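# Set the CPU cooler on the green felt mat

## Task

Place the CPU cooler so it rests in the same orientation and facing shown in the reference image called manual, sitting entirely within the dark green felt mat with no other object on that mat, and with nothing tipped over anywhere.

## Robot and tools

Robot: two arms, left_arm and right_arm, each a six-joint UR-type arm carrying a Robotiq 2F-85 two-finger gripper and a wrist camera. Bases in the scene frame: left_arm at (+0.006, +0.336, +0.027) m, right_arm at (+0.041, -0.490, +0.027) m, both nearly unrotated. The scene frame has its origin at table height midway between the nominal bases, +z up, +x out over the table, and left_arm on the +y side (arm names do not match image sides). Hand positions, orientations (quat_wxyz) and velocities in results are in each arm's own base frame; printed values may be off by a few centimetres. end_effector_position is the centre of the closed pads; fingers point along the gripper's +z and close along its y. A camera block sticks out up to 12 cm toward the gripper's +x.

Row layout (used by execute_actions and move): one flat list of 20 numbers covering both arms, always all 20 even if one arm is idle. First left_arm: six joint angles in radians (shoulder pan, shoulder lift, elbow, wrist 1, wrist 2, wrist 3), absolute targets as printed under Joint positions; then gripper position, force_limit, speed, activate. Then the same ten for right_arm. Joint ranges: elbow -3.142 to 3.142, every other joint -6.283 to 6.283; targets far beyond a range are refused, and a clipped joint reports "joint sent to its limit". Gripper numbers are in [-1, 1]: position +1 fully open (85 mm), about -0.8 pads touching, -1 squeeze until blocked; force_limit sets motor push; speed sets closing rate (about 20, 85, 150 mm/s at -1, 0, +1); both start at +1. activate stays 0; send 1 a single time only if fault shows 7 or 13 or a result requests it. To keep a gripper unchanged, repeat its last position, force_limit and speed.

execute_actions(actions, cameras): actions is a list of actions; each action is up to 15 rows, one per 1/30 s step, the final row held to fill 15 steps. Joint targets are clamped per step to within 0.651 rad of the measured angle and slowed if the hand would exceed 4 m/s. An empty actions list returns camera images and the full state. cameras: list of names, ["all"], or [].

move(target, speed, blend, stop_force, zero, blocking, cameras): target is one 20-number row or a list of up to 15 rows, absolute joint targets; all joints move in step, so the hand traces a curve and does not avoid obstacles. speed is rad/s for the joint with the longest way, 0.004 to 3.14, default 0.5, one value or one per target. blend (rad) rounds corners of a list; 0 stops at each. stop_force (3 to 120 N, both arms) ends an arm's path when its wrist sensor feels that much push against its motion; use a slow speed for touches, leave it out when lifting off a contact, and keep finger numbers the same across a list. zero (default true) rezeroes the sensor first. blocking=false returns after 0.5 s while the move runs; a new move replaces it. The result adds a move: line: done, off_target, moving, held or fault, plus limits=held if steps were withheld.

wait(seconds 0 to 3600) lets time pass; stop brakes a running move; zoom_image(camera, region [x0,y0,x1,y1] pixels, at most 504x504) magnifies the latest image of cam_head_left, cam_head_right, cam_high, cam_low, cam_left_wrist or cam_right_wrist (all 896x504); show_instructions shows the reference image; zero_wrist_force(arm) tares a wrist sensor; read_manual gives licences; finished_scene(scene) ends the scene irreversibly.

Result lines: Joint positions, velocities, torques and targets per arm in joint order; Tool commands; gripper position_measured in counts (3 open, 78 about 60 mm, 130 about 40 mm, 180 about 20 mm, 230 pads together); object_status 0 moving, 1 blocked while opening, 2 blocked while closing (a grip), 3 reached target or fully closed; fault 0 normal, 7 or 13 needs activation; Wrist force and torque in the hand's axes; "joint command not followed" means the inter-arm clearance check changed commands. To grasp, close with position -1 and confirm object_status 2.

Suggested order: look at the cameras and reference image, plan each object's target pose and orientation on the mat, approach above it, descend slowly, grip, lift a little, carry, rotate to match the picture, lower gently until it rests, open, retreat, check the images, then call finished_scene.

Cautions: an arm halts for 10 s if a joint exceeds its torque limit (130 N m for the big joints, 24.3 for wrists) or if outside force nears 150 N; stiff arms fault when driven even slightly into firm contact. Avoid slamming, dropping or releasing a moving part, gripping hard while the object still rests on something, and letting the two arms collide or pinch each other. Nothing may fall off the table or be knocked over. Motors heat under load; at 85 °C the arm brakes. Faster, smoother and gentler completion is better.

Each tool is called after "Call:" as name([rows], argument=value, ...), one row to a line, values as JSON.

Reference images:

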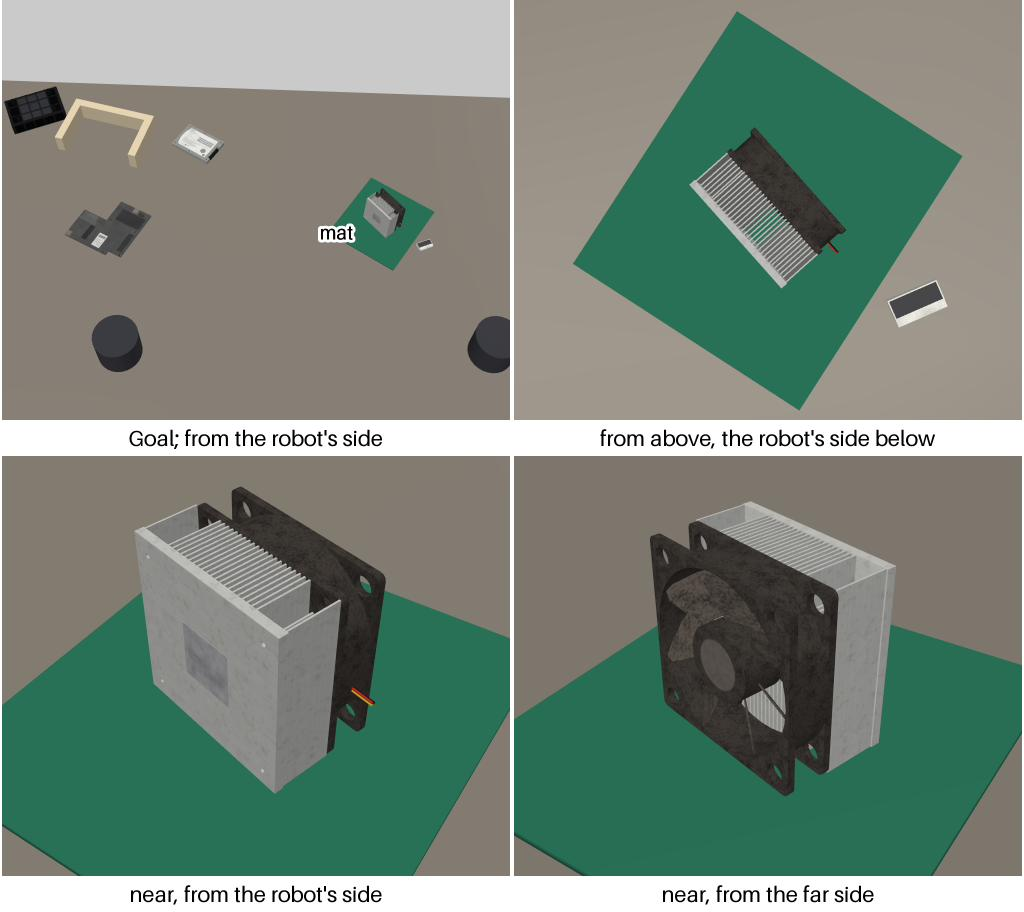

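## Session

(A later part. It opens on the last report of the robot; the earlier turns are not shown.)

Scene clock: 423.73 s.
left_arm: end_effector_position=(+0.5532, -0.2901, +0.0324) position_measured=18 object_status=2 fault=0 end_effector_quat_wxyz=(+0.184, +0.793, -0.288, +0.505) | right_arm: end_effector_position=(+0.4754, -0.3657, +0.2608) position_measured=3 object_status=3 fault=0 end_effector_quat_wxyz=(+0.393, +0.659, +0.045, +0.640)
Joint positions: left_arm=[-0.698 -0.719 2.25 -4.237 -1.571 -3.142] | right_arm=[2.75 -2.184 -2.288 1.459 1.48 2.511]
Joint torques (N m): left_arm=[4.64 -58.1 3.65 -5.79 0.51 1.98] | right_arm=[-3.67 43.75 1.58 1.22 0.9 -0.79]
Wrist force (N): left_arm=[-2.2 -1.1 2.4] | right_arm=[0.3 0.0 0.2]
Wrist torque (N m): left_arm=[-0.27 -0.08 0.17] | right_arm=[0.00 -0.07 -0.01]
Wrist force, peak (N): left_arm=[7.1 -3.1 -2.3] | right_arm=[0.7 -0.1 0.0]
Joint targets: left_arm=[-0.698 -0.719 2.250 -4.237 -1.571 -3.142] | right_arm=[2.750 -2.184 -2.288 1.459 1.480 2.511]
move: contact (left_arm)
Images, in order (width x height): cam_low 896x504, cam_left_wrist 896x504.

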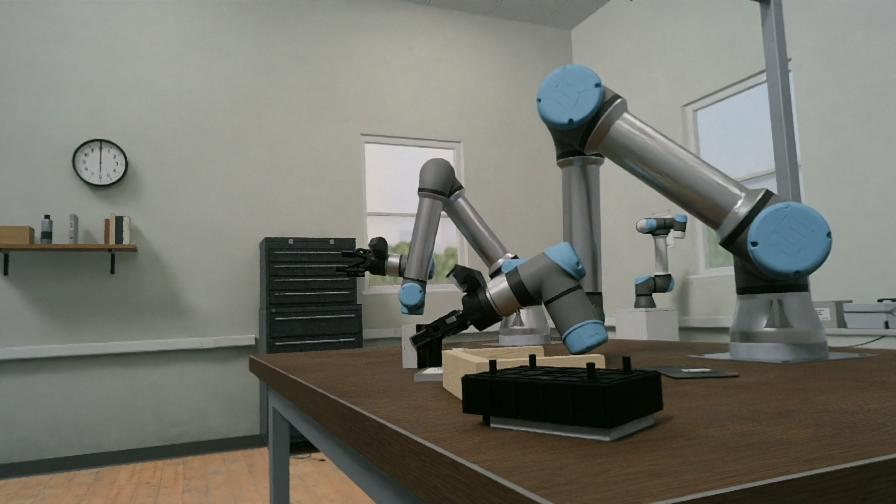

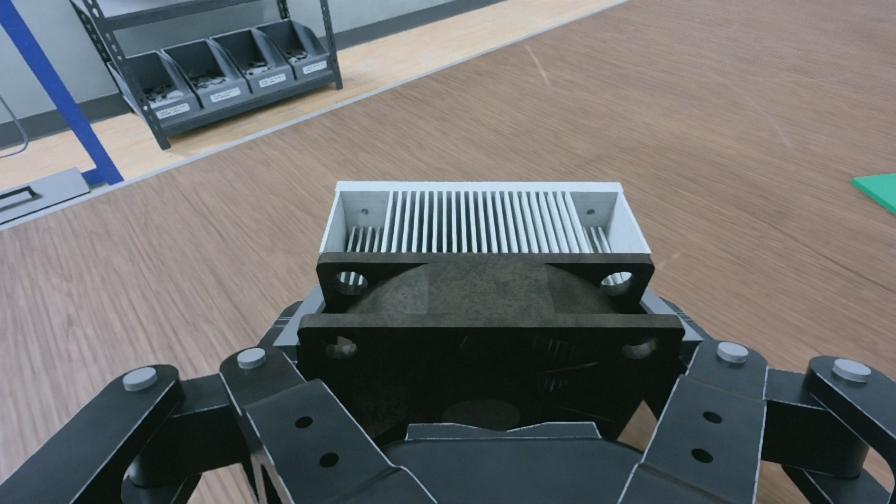

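Call:
move([
  [-0.698, -0.719, 2.25, -4.237, -1.5708, -3.1416, 1, -0.3, -1, 0, 2.75, -2.184, -2.288, 1.459, 1.48, 2.511, 1, 1, 1, 0],
  [-0.698, -0.7879, 2.3845, -4.3019, -1.5708, -3.1416, 1, -0.3, -1, 0, 2.75, -2.184, -2.288, 1.459, 1.48, 2.511, 1, 1, 1, 0],
  [-0.698, -0.8562, 2.5137, -4.3628, -1.5708, -3.1416, 1, -0.3, -1, 0, 2.75, -2.184, -2.288, 1.459, 1.48, 2.511, 1, 1, 1, 0],
  [-0.698, -1.6685, 2.3684, -2.9688, -1.5708, -3.1416, 1, -0.3, -1, 0, 2.75, -2.184, -2.288, 1.459, 1.48, 2.511, 1, 1, 1, 0],
  [-0.698, -1.2023, 1.6278, -1.9963, -1.5708, -3.1416, 1, -0.3, -1, 0, 2.75, -2.184, -2.288, 1.459, 1.48, 2.511, 1, 1, 1, 0],
], speed=[0.1, 0.1, 0.2, 0.9, 0.9], blend=[0, 0.02, 0.05, 0.15, 0], cameras=["cam_left_wrist", "cam_low", "cam_head_left"])

Call:
zoom_image(camera="cam_left_wrist", region=[260, 150, 680, 390])

Scene clock: 467.43 s.
left_arm: end_effector_position=(+0.5530, -0.2899, +0.1401) position_measured=3 object_status=3 fault=0 end_effector_quat_wxyz=(+0.000, +0.940, -0.342, +0.000) | right_arm: end_effector_position=(+0.4754, -0.3657, +0.2608) position_measured=3 object_status=3 fault=0 end_effector_quat_wxyz=(+0.393, +0.659, +0.045, +0.640)
Joint positions: left_arm=[-0.698 -1.202 1.628 -1.997 -1.571 -3.142] | right_arm=[2.75 -2.184 -2.288 1.459 1.48 2.511]
Joint torques (N m): left_arm=[1.88 -45.54 -31.78 -0.24 0.14 1.76] | right_arm=[-3.42 43.26 1.98 0.96 1.06 -0.72]
Wrist force (N): left_arm=[0.3 -0.4 -0.1] | right_arm=[0.5 0.1 0.1]
Wrist torque (N m): left_arm=[-0.06 -0.08 -0.02] | right_arm=[0.02 -0.10 0.00]
Wrist force, peak (N): left_arm=[-2.3 -1.3 2.4] | right_arm=[0.6 0.1 0.1]
Joint targets: left_arm=[-0.698 -1.202 1.628 -1.996 -1.571 -3.142] | right_arm=[2.750 -2.184 -2.288 1.459 1.480 2.511]
move: done
Images, in order (width x height): cam_head_left 896x504, cam_low 896x504, cam_left_wrist 896x504.

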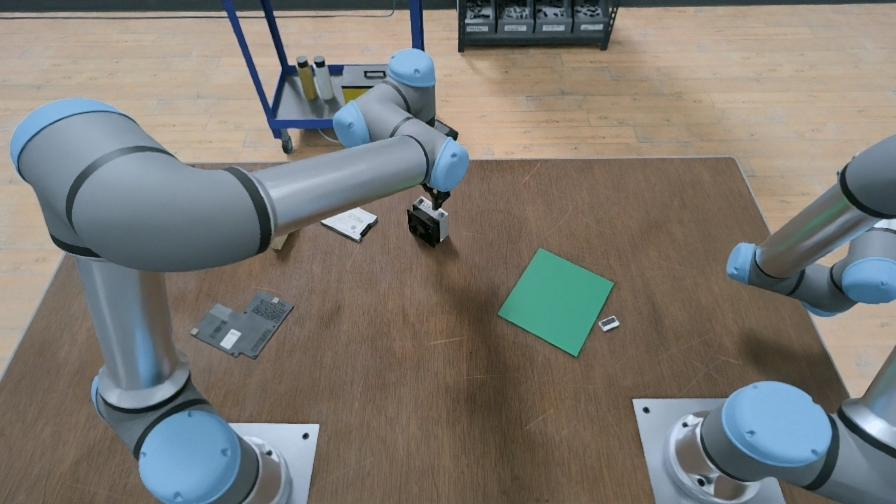

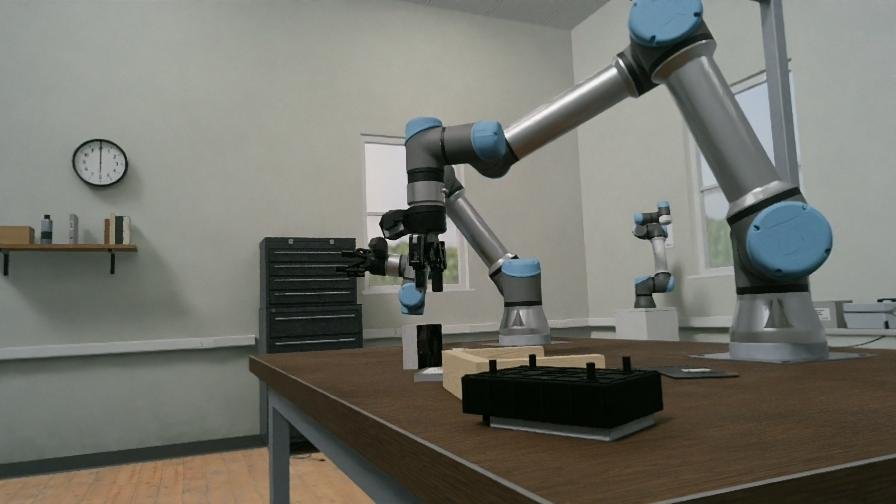

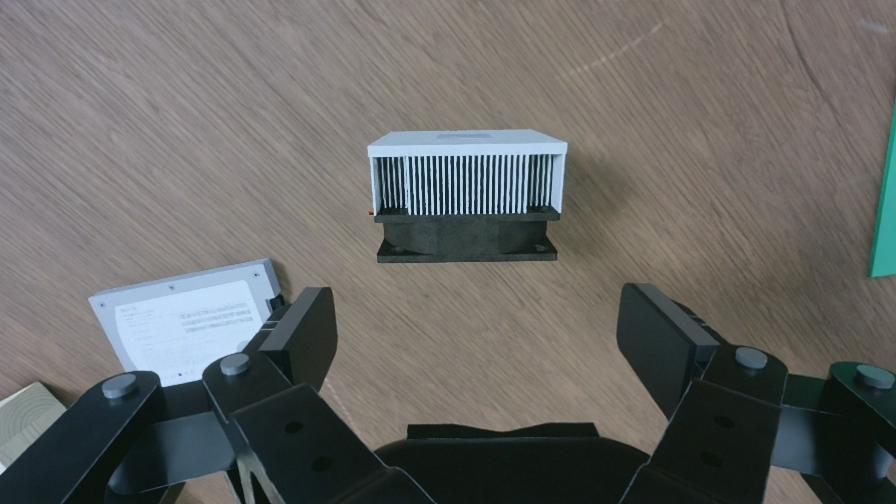

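Scaled by 1.200 from the camera's image (finer frame: 1280x720).

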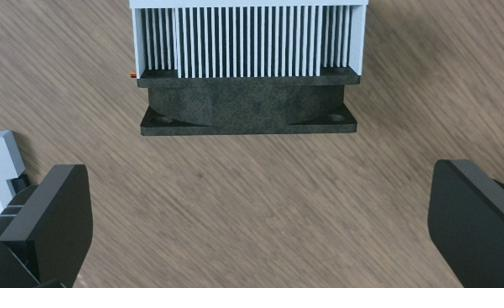

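Call:
move([
  [-0.698, -1.1655, 1.5749, -1.9802, -1.5708, -3.1416, 1, -0.3, -1, 0, 2.75, -2.184, -2.288, 1.459, 1.48, 2.511, 1, 1, 1, 0],
  [-0.698, -1.0546, 1.6817, -2.1979, -1.5708, -3.1416, 1, -0.3, -1, 0, 2.75, -2.184, -2.288, 1.459, 1.48, 2.511, 1, 1, 1, 0],
], speed=[0.1, 0.1], blend=[0.01, 0], stop_force=8, cameras=["cam_left_wrist", "cam_low"])

Call:
zoom_image(camera="cam_low", region=[360, 260, 520, 400])

Scene clock: 500.23 s.
left_arm: end_effector_position=(+0.5661, -0.3009, +0.0450) position_measured=3 object_status=3 fault=0 end_effector_quat_wxyz=(+0.000, +0.940, -0.342, +0.000) | right_arm: end_effector_position=(+0.4754, -0.3657, +0.2608) position_measured=3 object_status=3 fault=0 end_effector_quat_wxyz=(+0.393, +0.659, +0.045, +0.640)
Joint positions: left_arm=[-0.698 -1.055 1.682 -2.198 -1.571 -3.142] | right_arm=[2.75 -2.184 -2.288 1.459 1.48 2.511]
Joint torques (N m): left_arm=[-2.05 -60.62 -30.45 -0.41 1.82 1.6] | right_arm=[-3.58 43.56 1.83 0.87 1.18 -0.68]
Wrist force (N): left_arm=[0.5 -0.4 0.3] | right_arm=[0.4 0.0 0.0]
Wrist torque (N m): left_arm=[-0.01 -0.07 0.01] | right_arm=[-0.01 -0.09 -0.01]
Wrist force, peak (N): left_arm=[0.2 -0.4 -0.9] | right_arm=[0.7 0.1 0.0]
Joint targets: left_arm=[-0.698 -1.055 1.682 -2.198 -1.571 -3.142] | right_arm=[2.750 -2.184 -2.288 1.459 1.480 2.511]
move: done
Images, in order (width x height): cam_low 896x504, cam_left_wrist 896x504.

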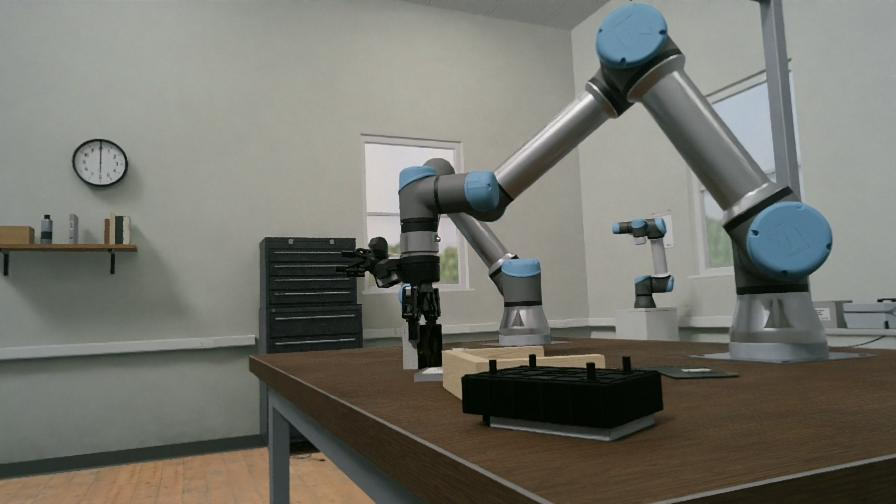

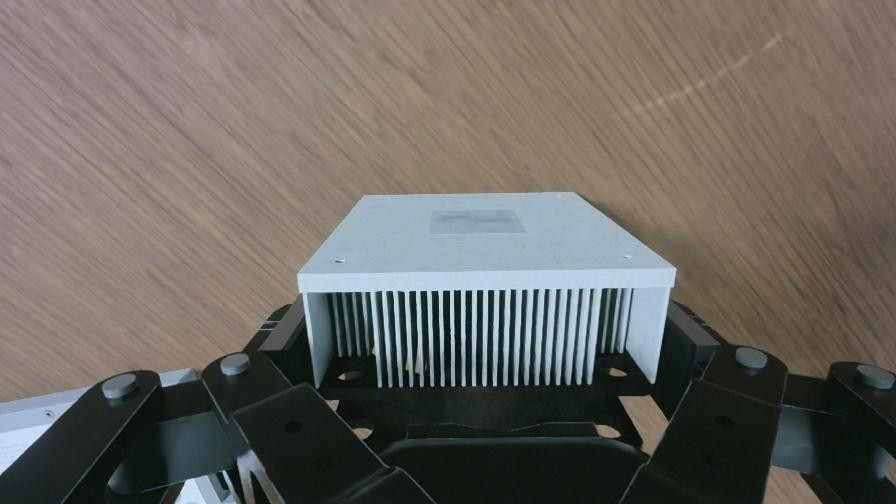

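Scaled by 3.150 from the camera's image (finer frame: 1280x720).

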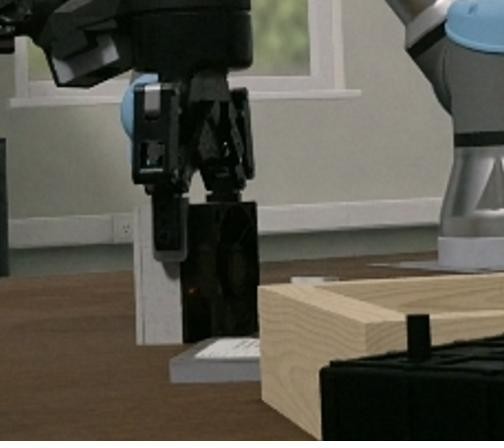

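Call:
move(target=[-0.698, -1.0546, 1.6817, -2.1979, -1.5708, -3.1416, -1, -0.3, -1, 0, 2.75, -2.184, -2.288, 1.459, 1.48, 2.511, 1, 1, 1, 0])

Call:
move([
  [-0.698, -1.1655, 1.5749, -1.9802, -1.5708, -3.1416, -1, -0.3, -1, 0, 2.75, -2.184, -2.288, 1.459, 1.48, 2.511, 1, 1, 1, 0],
  [-1.1804, -1.0201, 1.3515, -1.9022, -1.5708, -0.376, -1, -0.3, -1, 0, 2.75, -2.184, -2.288, 1.459, 1.48, 2.511, 1, 1, 1, 0],
], speed=[0.15, 0.9], blend=[0.03, 0], cameras=["cam_left_wrist", "cam_head_left", "cam_high"])

Scene clock: 528.90 s.
left_arm: end_effector_position=(+0.5661, -0.3009, +0.0451) position_measured=20 object_status=0 fault=0 end_effector_quat_wxyz=(+0.000, +0.940, -0.342, +0.000) | right_arm: end_effector_position=(+0.4754, -0.3657, +0.2608) position_measured=3 object_status=3 fault=0 end_effector_quat_wxyz=(+0.393, +0.659, +0.045, +0.640)
Joint positions: left_arm=[-0.698 -1.055 1.682 -2.198 -1.571 -3.142] | right_arm=[2.75 -2.184 -2.288 1.459 1.48 2.511]
Joint torques (N m): left_arm=[-4.61 -52.18 -27.68 -0.67 1.72 1.41] | right_arm=[-4.04 41.5 2.16 1.01 1.09 -0.82]
Wrist force (N): left_arm=[-4.8 0.0 -11.2] | right_arm=[0.5 0.0 0.1]
Wrist torque (N m): left_arm=[-0.08 0.03 0.02] | right_arm=[-0.01 -0.09 -0.01]
Wrist force, peak (N): left_arm=[-4.8 0.0 -11.2] | right_arm=[0.7 0.1 0.1]
Joint targets: left_arm=[-0.698 -1.055 1.682 -2.198 -1.571 -3.142] | right_arm=[2.750 -2.184 -2.288 1.459 1.480 2.511]
move: done

Scene clock: 533.97 s.
left_arm: end_effector_position=(+0.3869, -0.5901, +0.1400) position_measured=20 object_status=2 fault=0 end_effector_quat_wxyz=(+0.000, +0.391, +0.920, +0.000) | right_arm: end_effector_position=(+0.4754, -0.3657, +0.2608) position_measured=3 object_status=3 fault=0 end_effector_quat_wxyz=(+0.393, +0.659, +0.045, +0.640)
Joint positions: left_arm=[-1.18 -1.02 1.351 -1.902 -1.571 -0.376] | right_arm=[2.75 -2.184 -2.288 1.459 1.48 2.511]
Joint torques (N m): left_arm=[6.85 -67.48 -16.5 -4.21 1.65 2.17] | right_arm=[-3.22 43.67 1.83 1.02 1.06 -0.69]
Wrist force (N): left_arm=[0.5 0.4 3.0] | right_arm=[0.4 0.0 0.3]
Wrist torque (N m): left_arm=[0.04 -0.17 0.02] | right_arm=[0.00 -0.09 0.00]
Wrist force, peak (N): left_arm=[-4.6 -0.1 -10.7] | right_arm=[0.7 0.1 0.1]
Joint targets: left_arm=[-1.180 -1.020 1.352 -1.902 -1.571 -0.376] | right_arm=[2.750 -2.184 -2.288 1.459 1.480 2.511]
move: done
Images, in order (width x height): cam_head_left 896x504, cam_high 896x504, cam_left_wrist 896x504.

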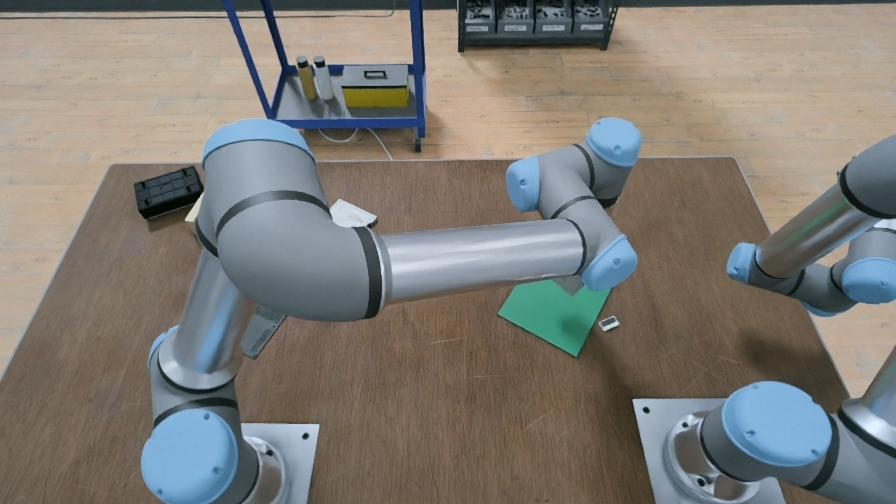

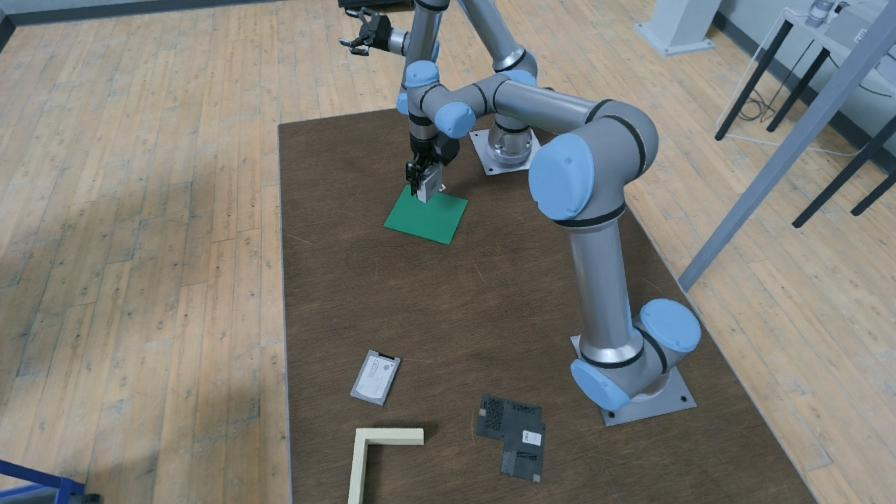

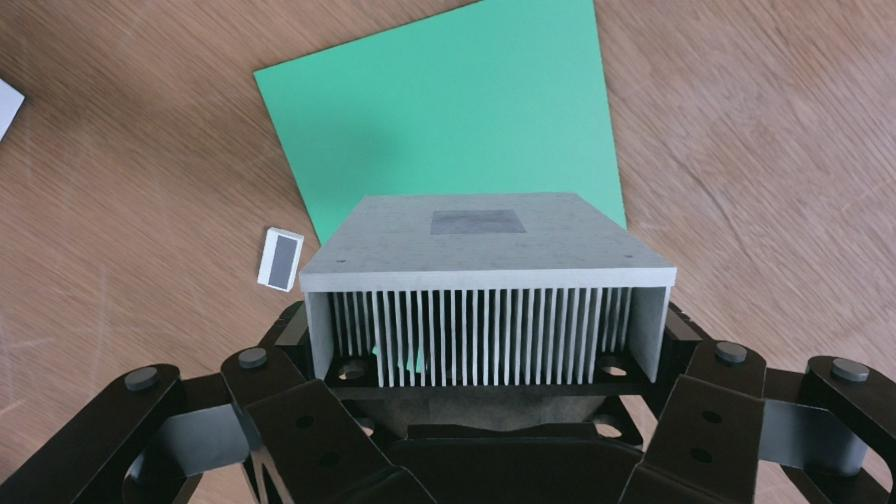

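Call:
move([
  [-1.1804, -0.9483, 1.4417, -2.0642, -1.5708, -0.376, -1, -0.3, -1, 0, 2.75, -2.184, -2.288, 1.459, 1.48, 2.511, 1, 1, 1, 0],
  [-1.1804, -0.9115, 1.4686, -2.1279, -1.5708, -0.376, -1, -0.3, -1, 0, 2.75, -2.184, -2.288, 1.459, 1.48, 2.511, 1, 1, 1, 0],
], speed=[0.12, 0.025], blend=[0.01, 0], stop_force=7, cameras=["cam_left_wrist", "cam_low", "cam_high"])

Call:
zoom_image(camera="cam_high", region=[360, 140, 500, 260])

Scene clock: 558.17 s.
left_arm: end_effector_position=(+0.3871, -0.5903, +0.0481) position_measured=20 object_status=2 fault=0 end_effector_quat_wxyz=(+0.000, +0.391, +0.920, +0.000) | right_arm: end_effector_position=(+0.4754, -0.3657, +0.2608) position_measured=3 object_status=3 fault=0 end_effector_quat_wxyz=(+0.393, +0.659, +0.045, +0.640)
Joint positions: left_arm=[-1.18 -0.928 1.456 -2.099 -1.571 -0.376] | right_arm=[2.75 -2.184 -2.288 1.459 1.48 2.511]
Joint torques (N m): left_arm=[5.93 -63.77 -30.12 -0.36 1.71 1.72] | right_arm=[-3.91 41.72 1.22 1.03 0.93 -0.59]
Wrist force (N): left_arm=[1.0 0.3 -4.3] | right_arm=[0.5 0.1 0.2]
Wrist torque (N m): left_arm=[0.09 -0.20 -0.03] | right_arm=[0.02 -0.10 0.00]
Wrist force, peak (N): left_arm=[3.7 3.6 -15.7] | right_arm=[0.7 0.0 0.0]
Joint targets: left_arm=[-1.180 -0.928 1.456 -2.099 -1.571 -0.376] | right_arm=[2.750 -2.184 -2.288 1.459 1.480 2.511]
move: contact (left_arm); path passed 1 of 2 targets; left_arm: the wrist 1 is farthest, 0.029 rad from its target
Images, in order (width x height): cam_high 896x504, cam_low 896x504, cam_left_wrist 896x504.

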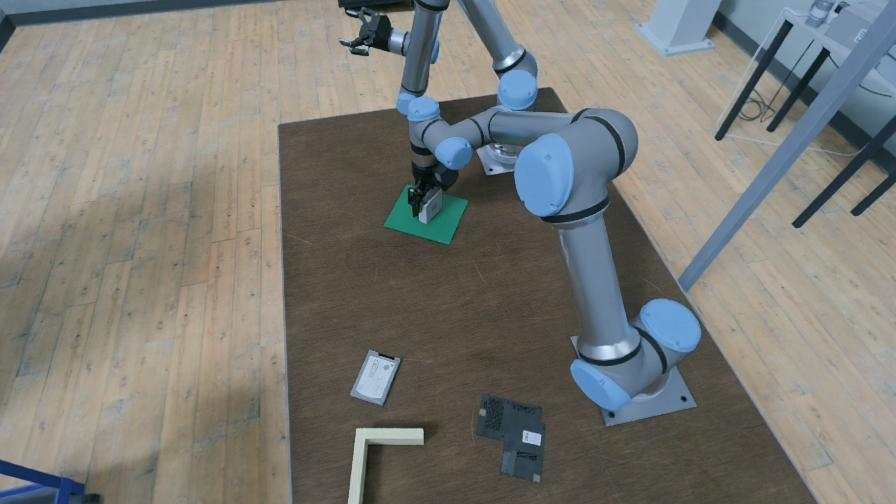

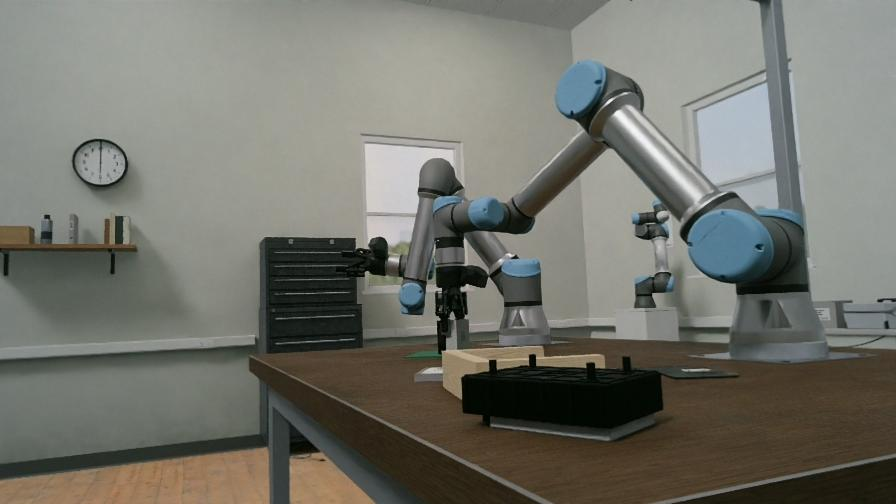

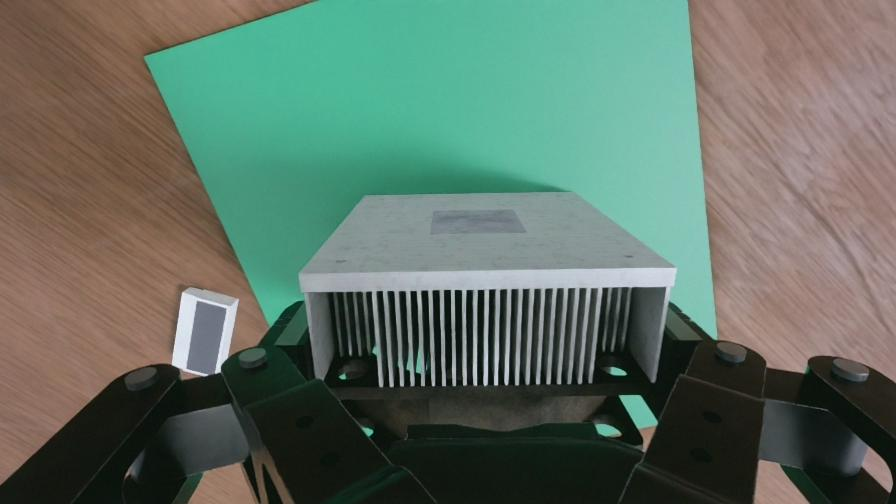

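Scaled by 3.600 from the camera's image (finer frame: 1280x720).

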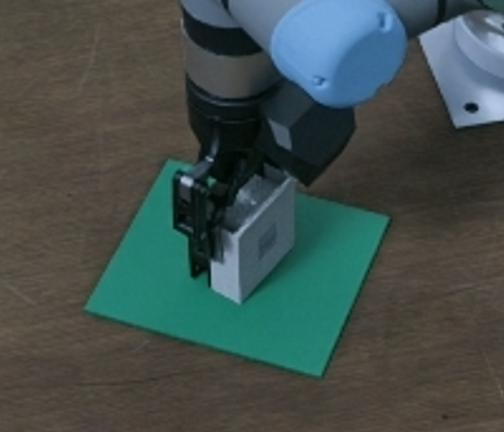

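Call:
move([
  [-1.1804, -0.928, 1.456, -2.099, -1.5708, -0.376, 1, -0.3, -1, 0, 2.75, -2.184, -2.288, 1.459, 1.48, 2.511, 1, 1, 1, 0],
  [-1.1804, -0.9483, 1.4417, -2.0642, -1.5708, -0.376, 1, -0.3, -1, 0, 2.75, -2.184, -2.288, 1.459, 1.48, 2.511, 1, 1, 1, 0],
  [-1.1804, -1.0201, 1.3515, -1.9022, -1.5708, -0.376, 1, -0.3, -1, 0, 2.75, -2.184, -2.288, 1.459, 1.48, 2.511, 1, 1, 1, 0],
], speed=[0.1, 0.08, 0.25], blend=[0, 0.02, 0], cameras=["cam_left_wrist", "cam_low", "cam_high", "cam_head_left"])

Call:
zoom_image(camera="cam_high", region=[360, 140, 500, 260])

Call:
zoom_image(camera="cam_low", region=[380, 290, 520, 390])

Scene clock: 564.50 s.
left_arm: end_effector_position=(+0.3870, -0.5901, +0.1402) position_measured=3 object_status=3 fault=0 end_effector_quat_wxyz=(+0.000, +0.391, +0.920, +0.000) | right_arm: end_effector_position=(+0.4754, -0.3657, +0.2608) position_measured=3 object_status=3 fault=0 end_effector_quat_wxyz=(+0.393, +0.659, +0.045, +0.640)
Joint positions: left_arm=[-1.18 -1.02 1.351 -1.902 -1.571 -0.376] | right_arm=[2.75 -2.184 -2.288 1.459 1.48 2.511]
Joint torques (N m): left_arm=[4.34 -38.96 -18.97 -3.78 1.74 1.51] | right_arm=[-3.14 42.5 2.32 1.17 1.09 -0.87]
Wrist force (N): left_arm=[0.5 0.6 -0.2] | right_arm=[0.5 0.0 0.2]
Wrist torque (N m): left_arm=[0.07 -0.14 -0.01] | right_arm=[0.01 -0.09 0.00]
Wrist force, peak (N): left_arm=[0.9 0.6 -4.6] | right_arm=[0.6 0.3 0.0]
Joint targets: left_arm=[-1.180 -1.020 1.352 -1.902 -1.571 -0.376] | right_arm=[2.750 -2.184 -2.288 1.459 1.480 2.511]
move: done; blend cut to 0.0174 rad at target 2
Images, in order (width x height): cam_head_left 896x504, cam_high 896x504, cam_low 896x504, cam_left_wrist 896x504.

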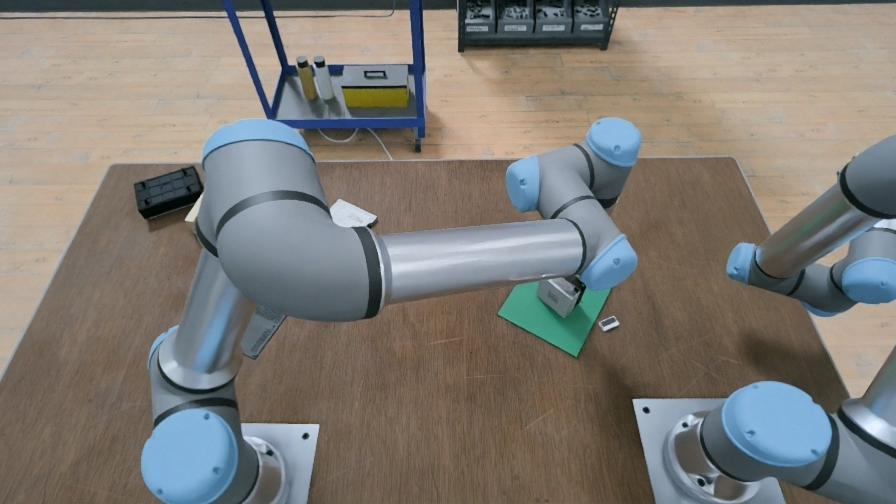

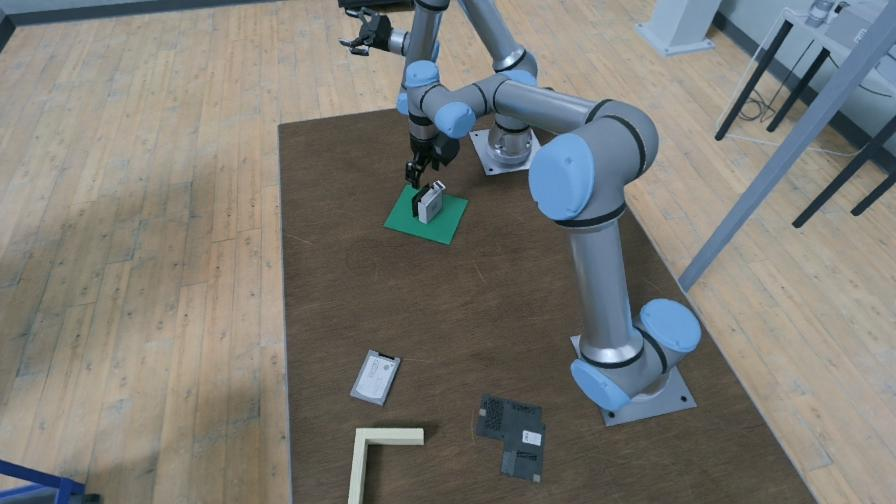

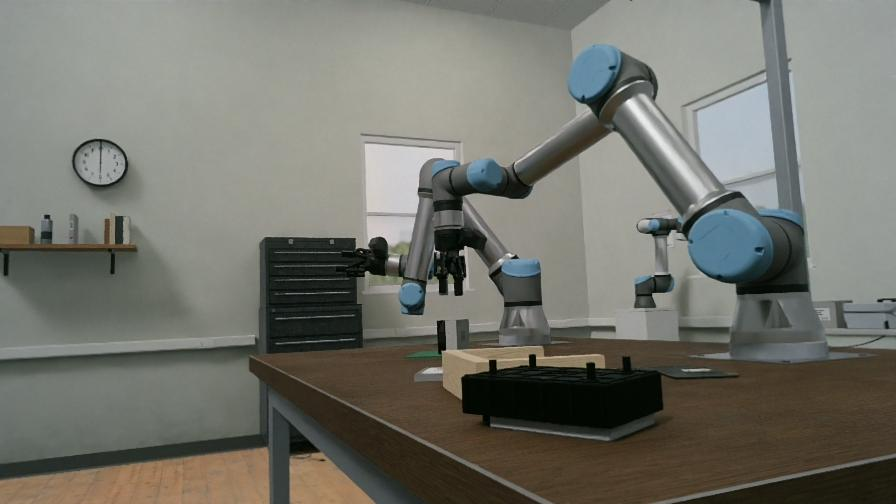

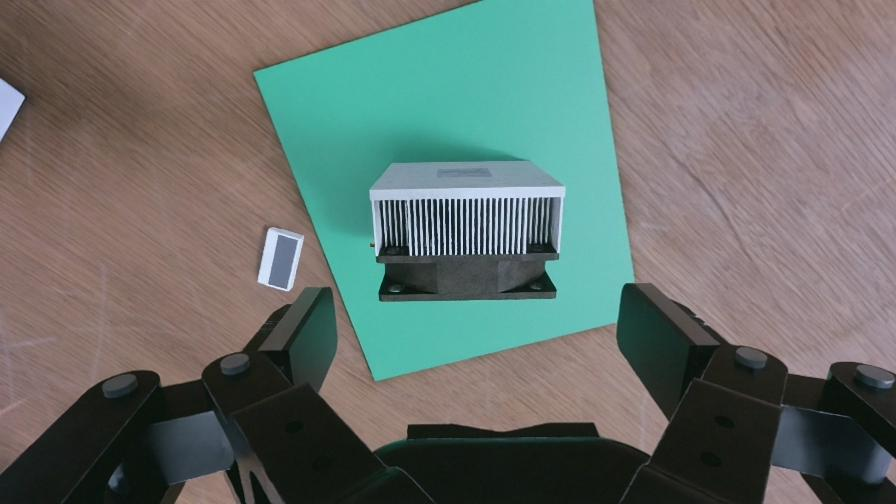

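Scaled by 3.600 from the camera's image (finer frame: 1280x720).

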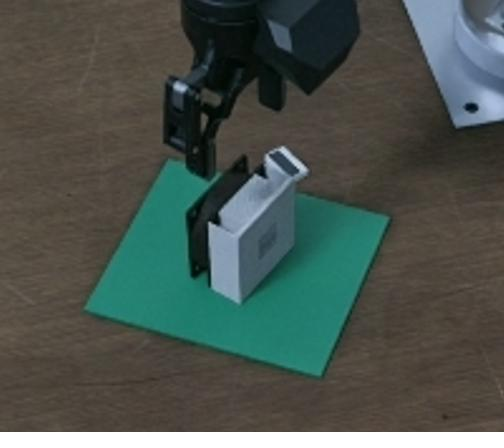

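Scaled by 3.600 from the camera's image (finer frame: 1280x720).

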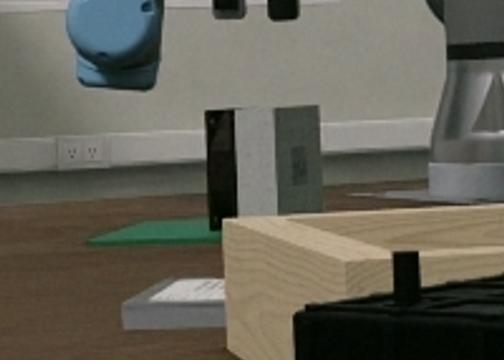

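Call:
finished_scene(scene=1)

The scene is finished: the task was done.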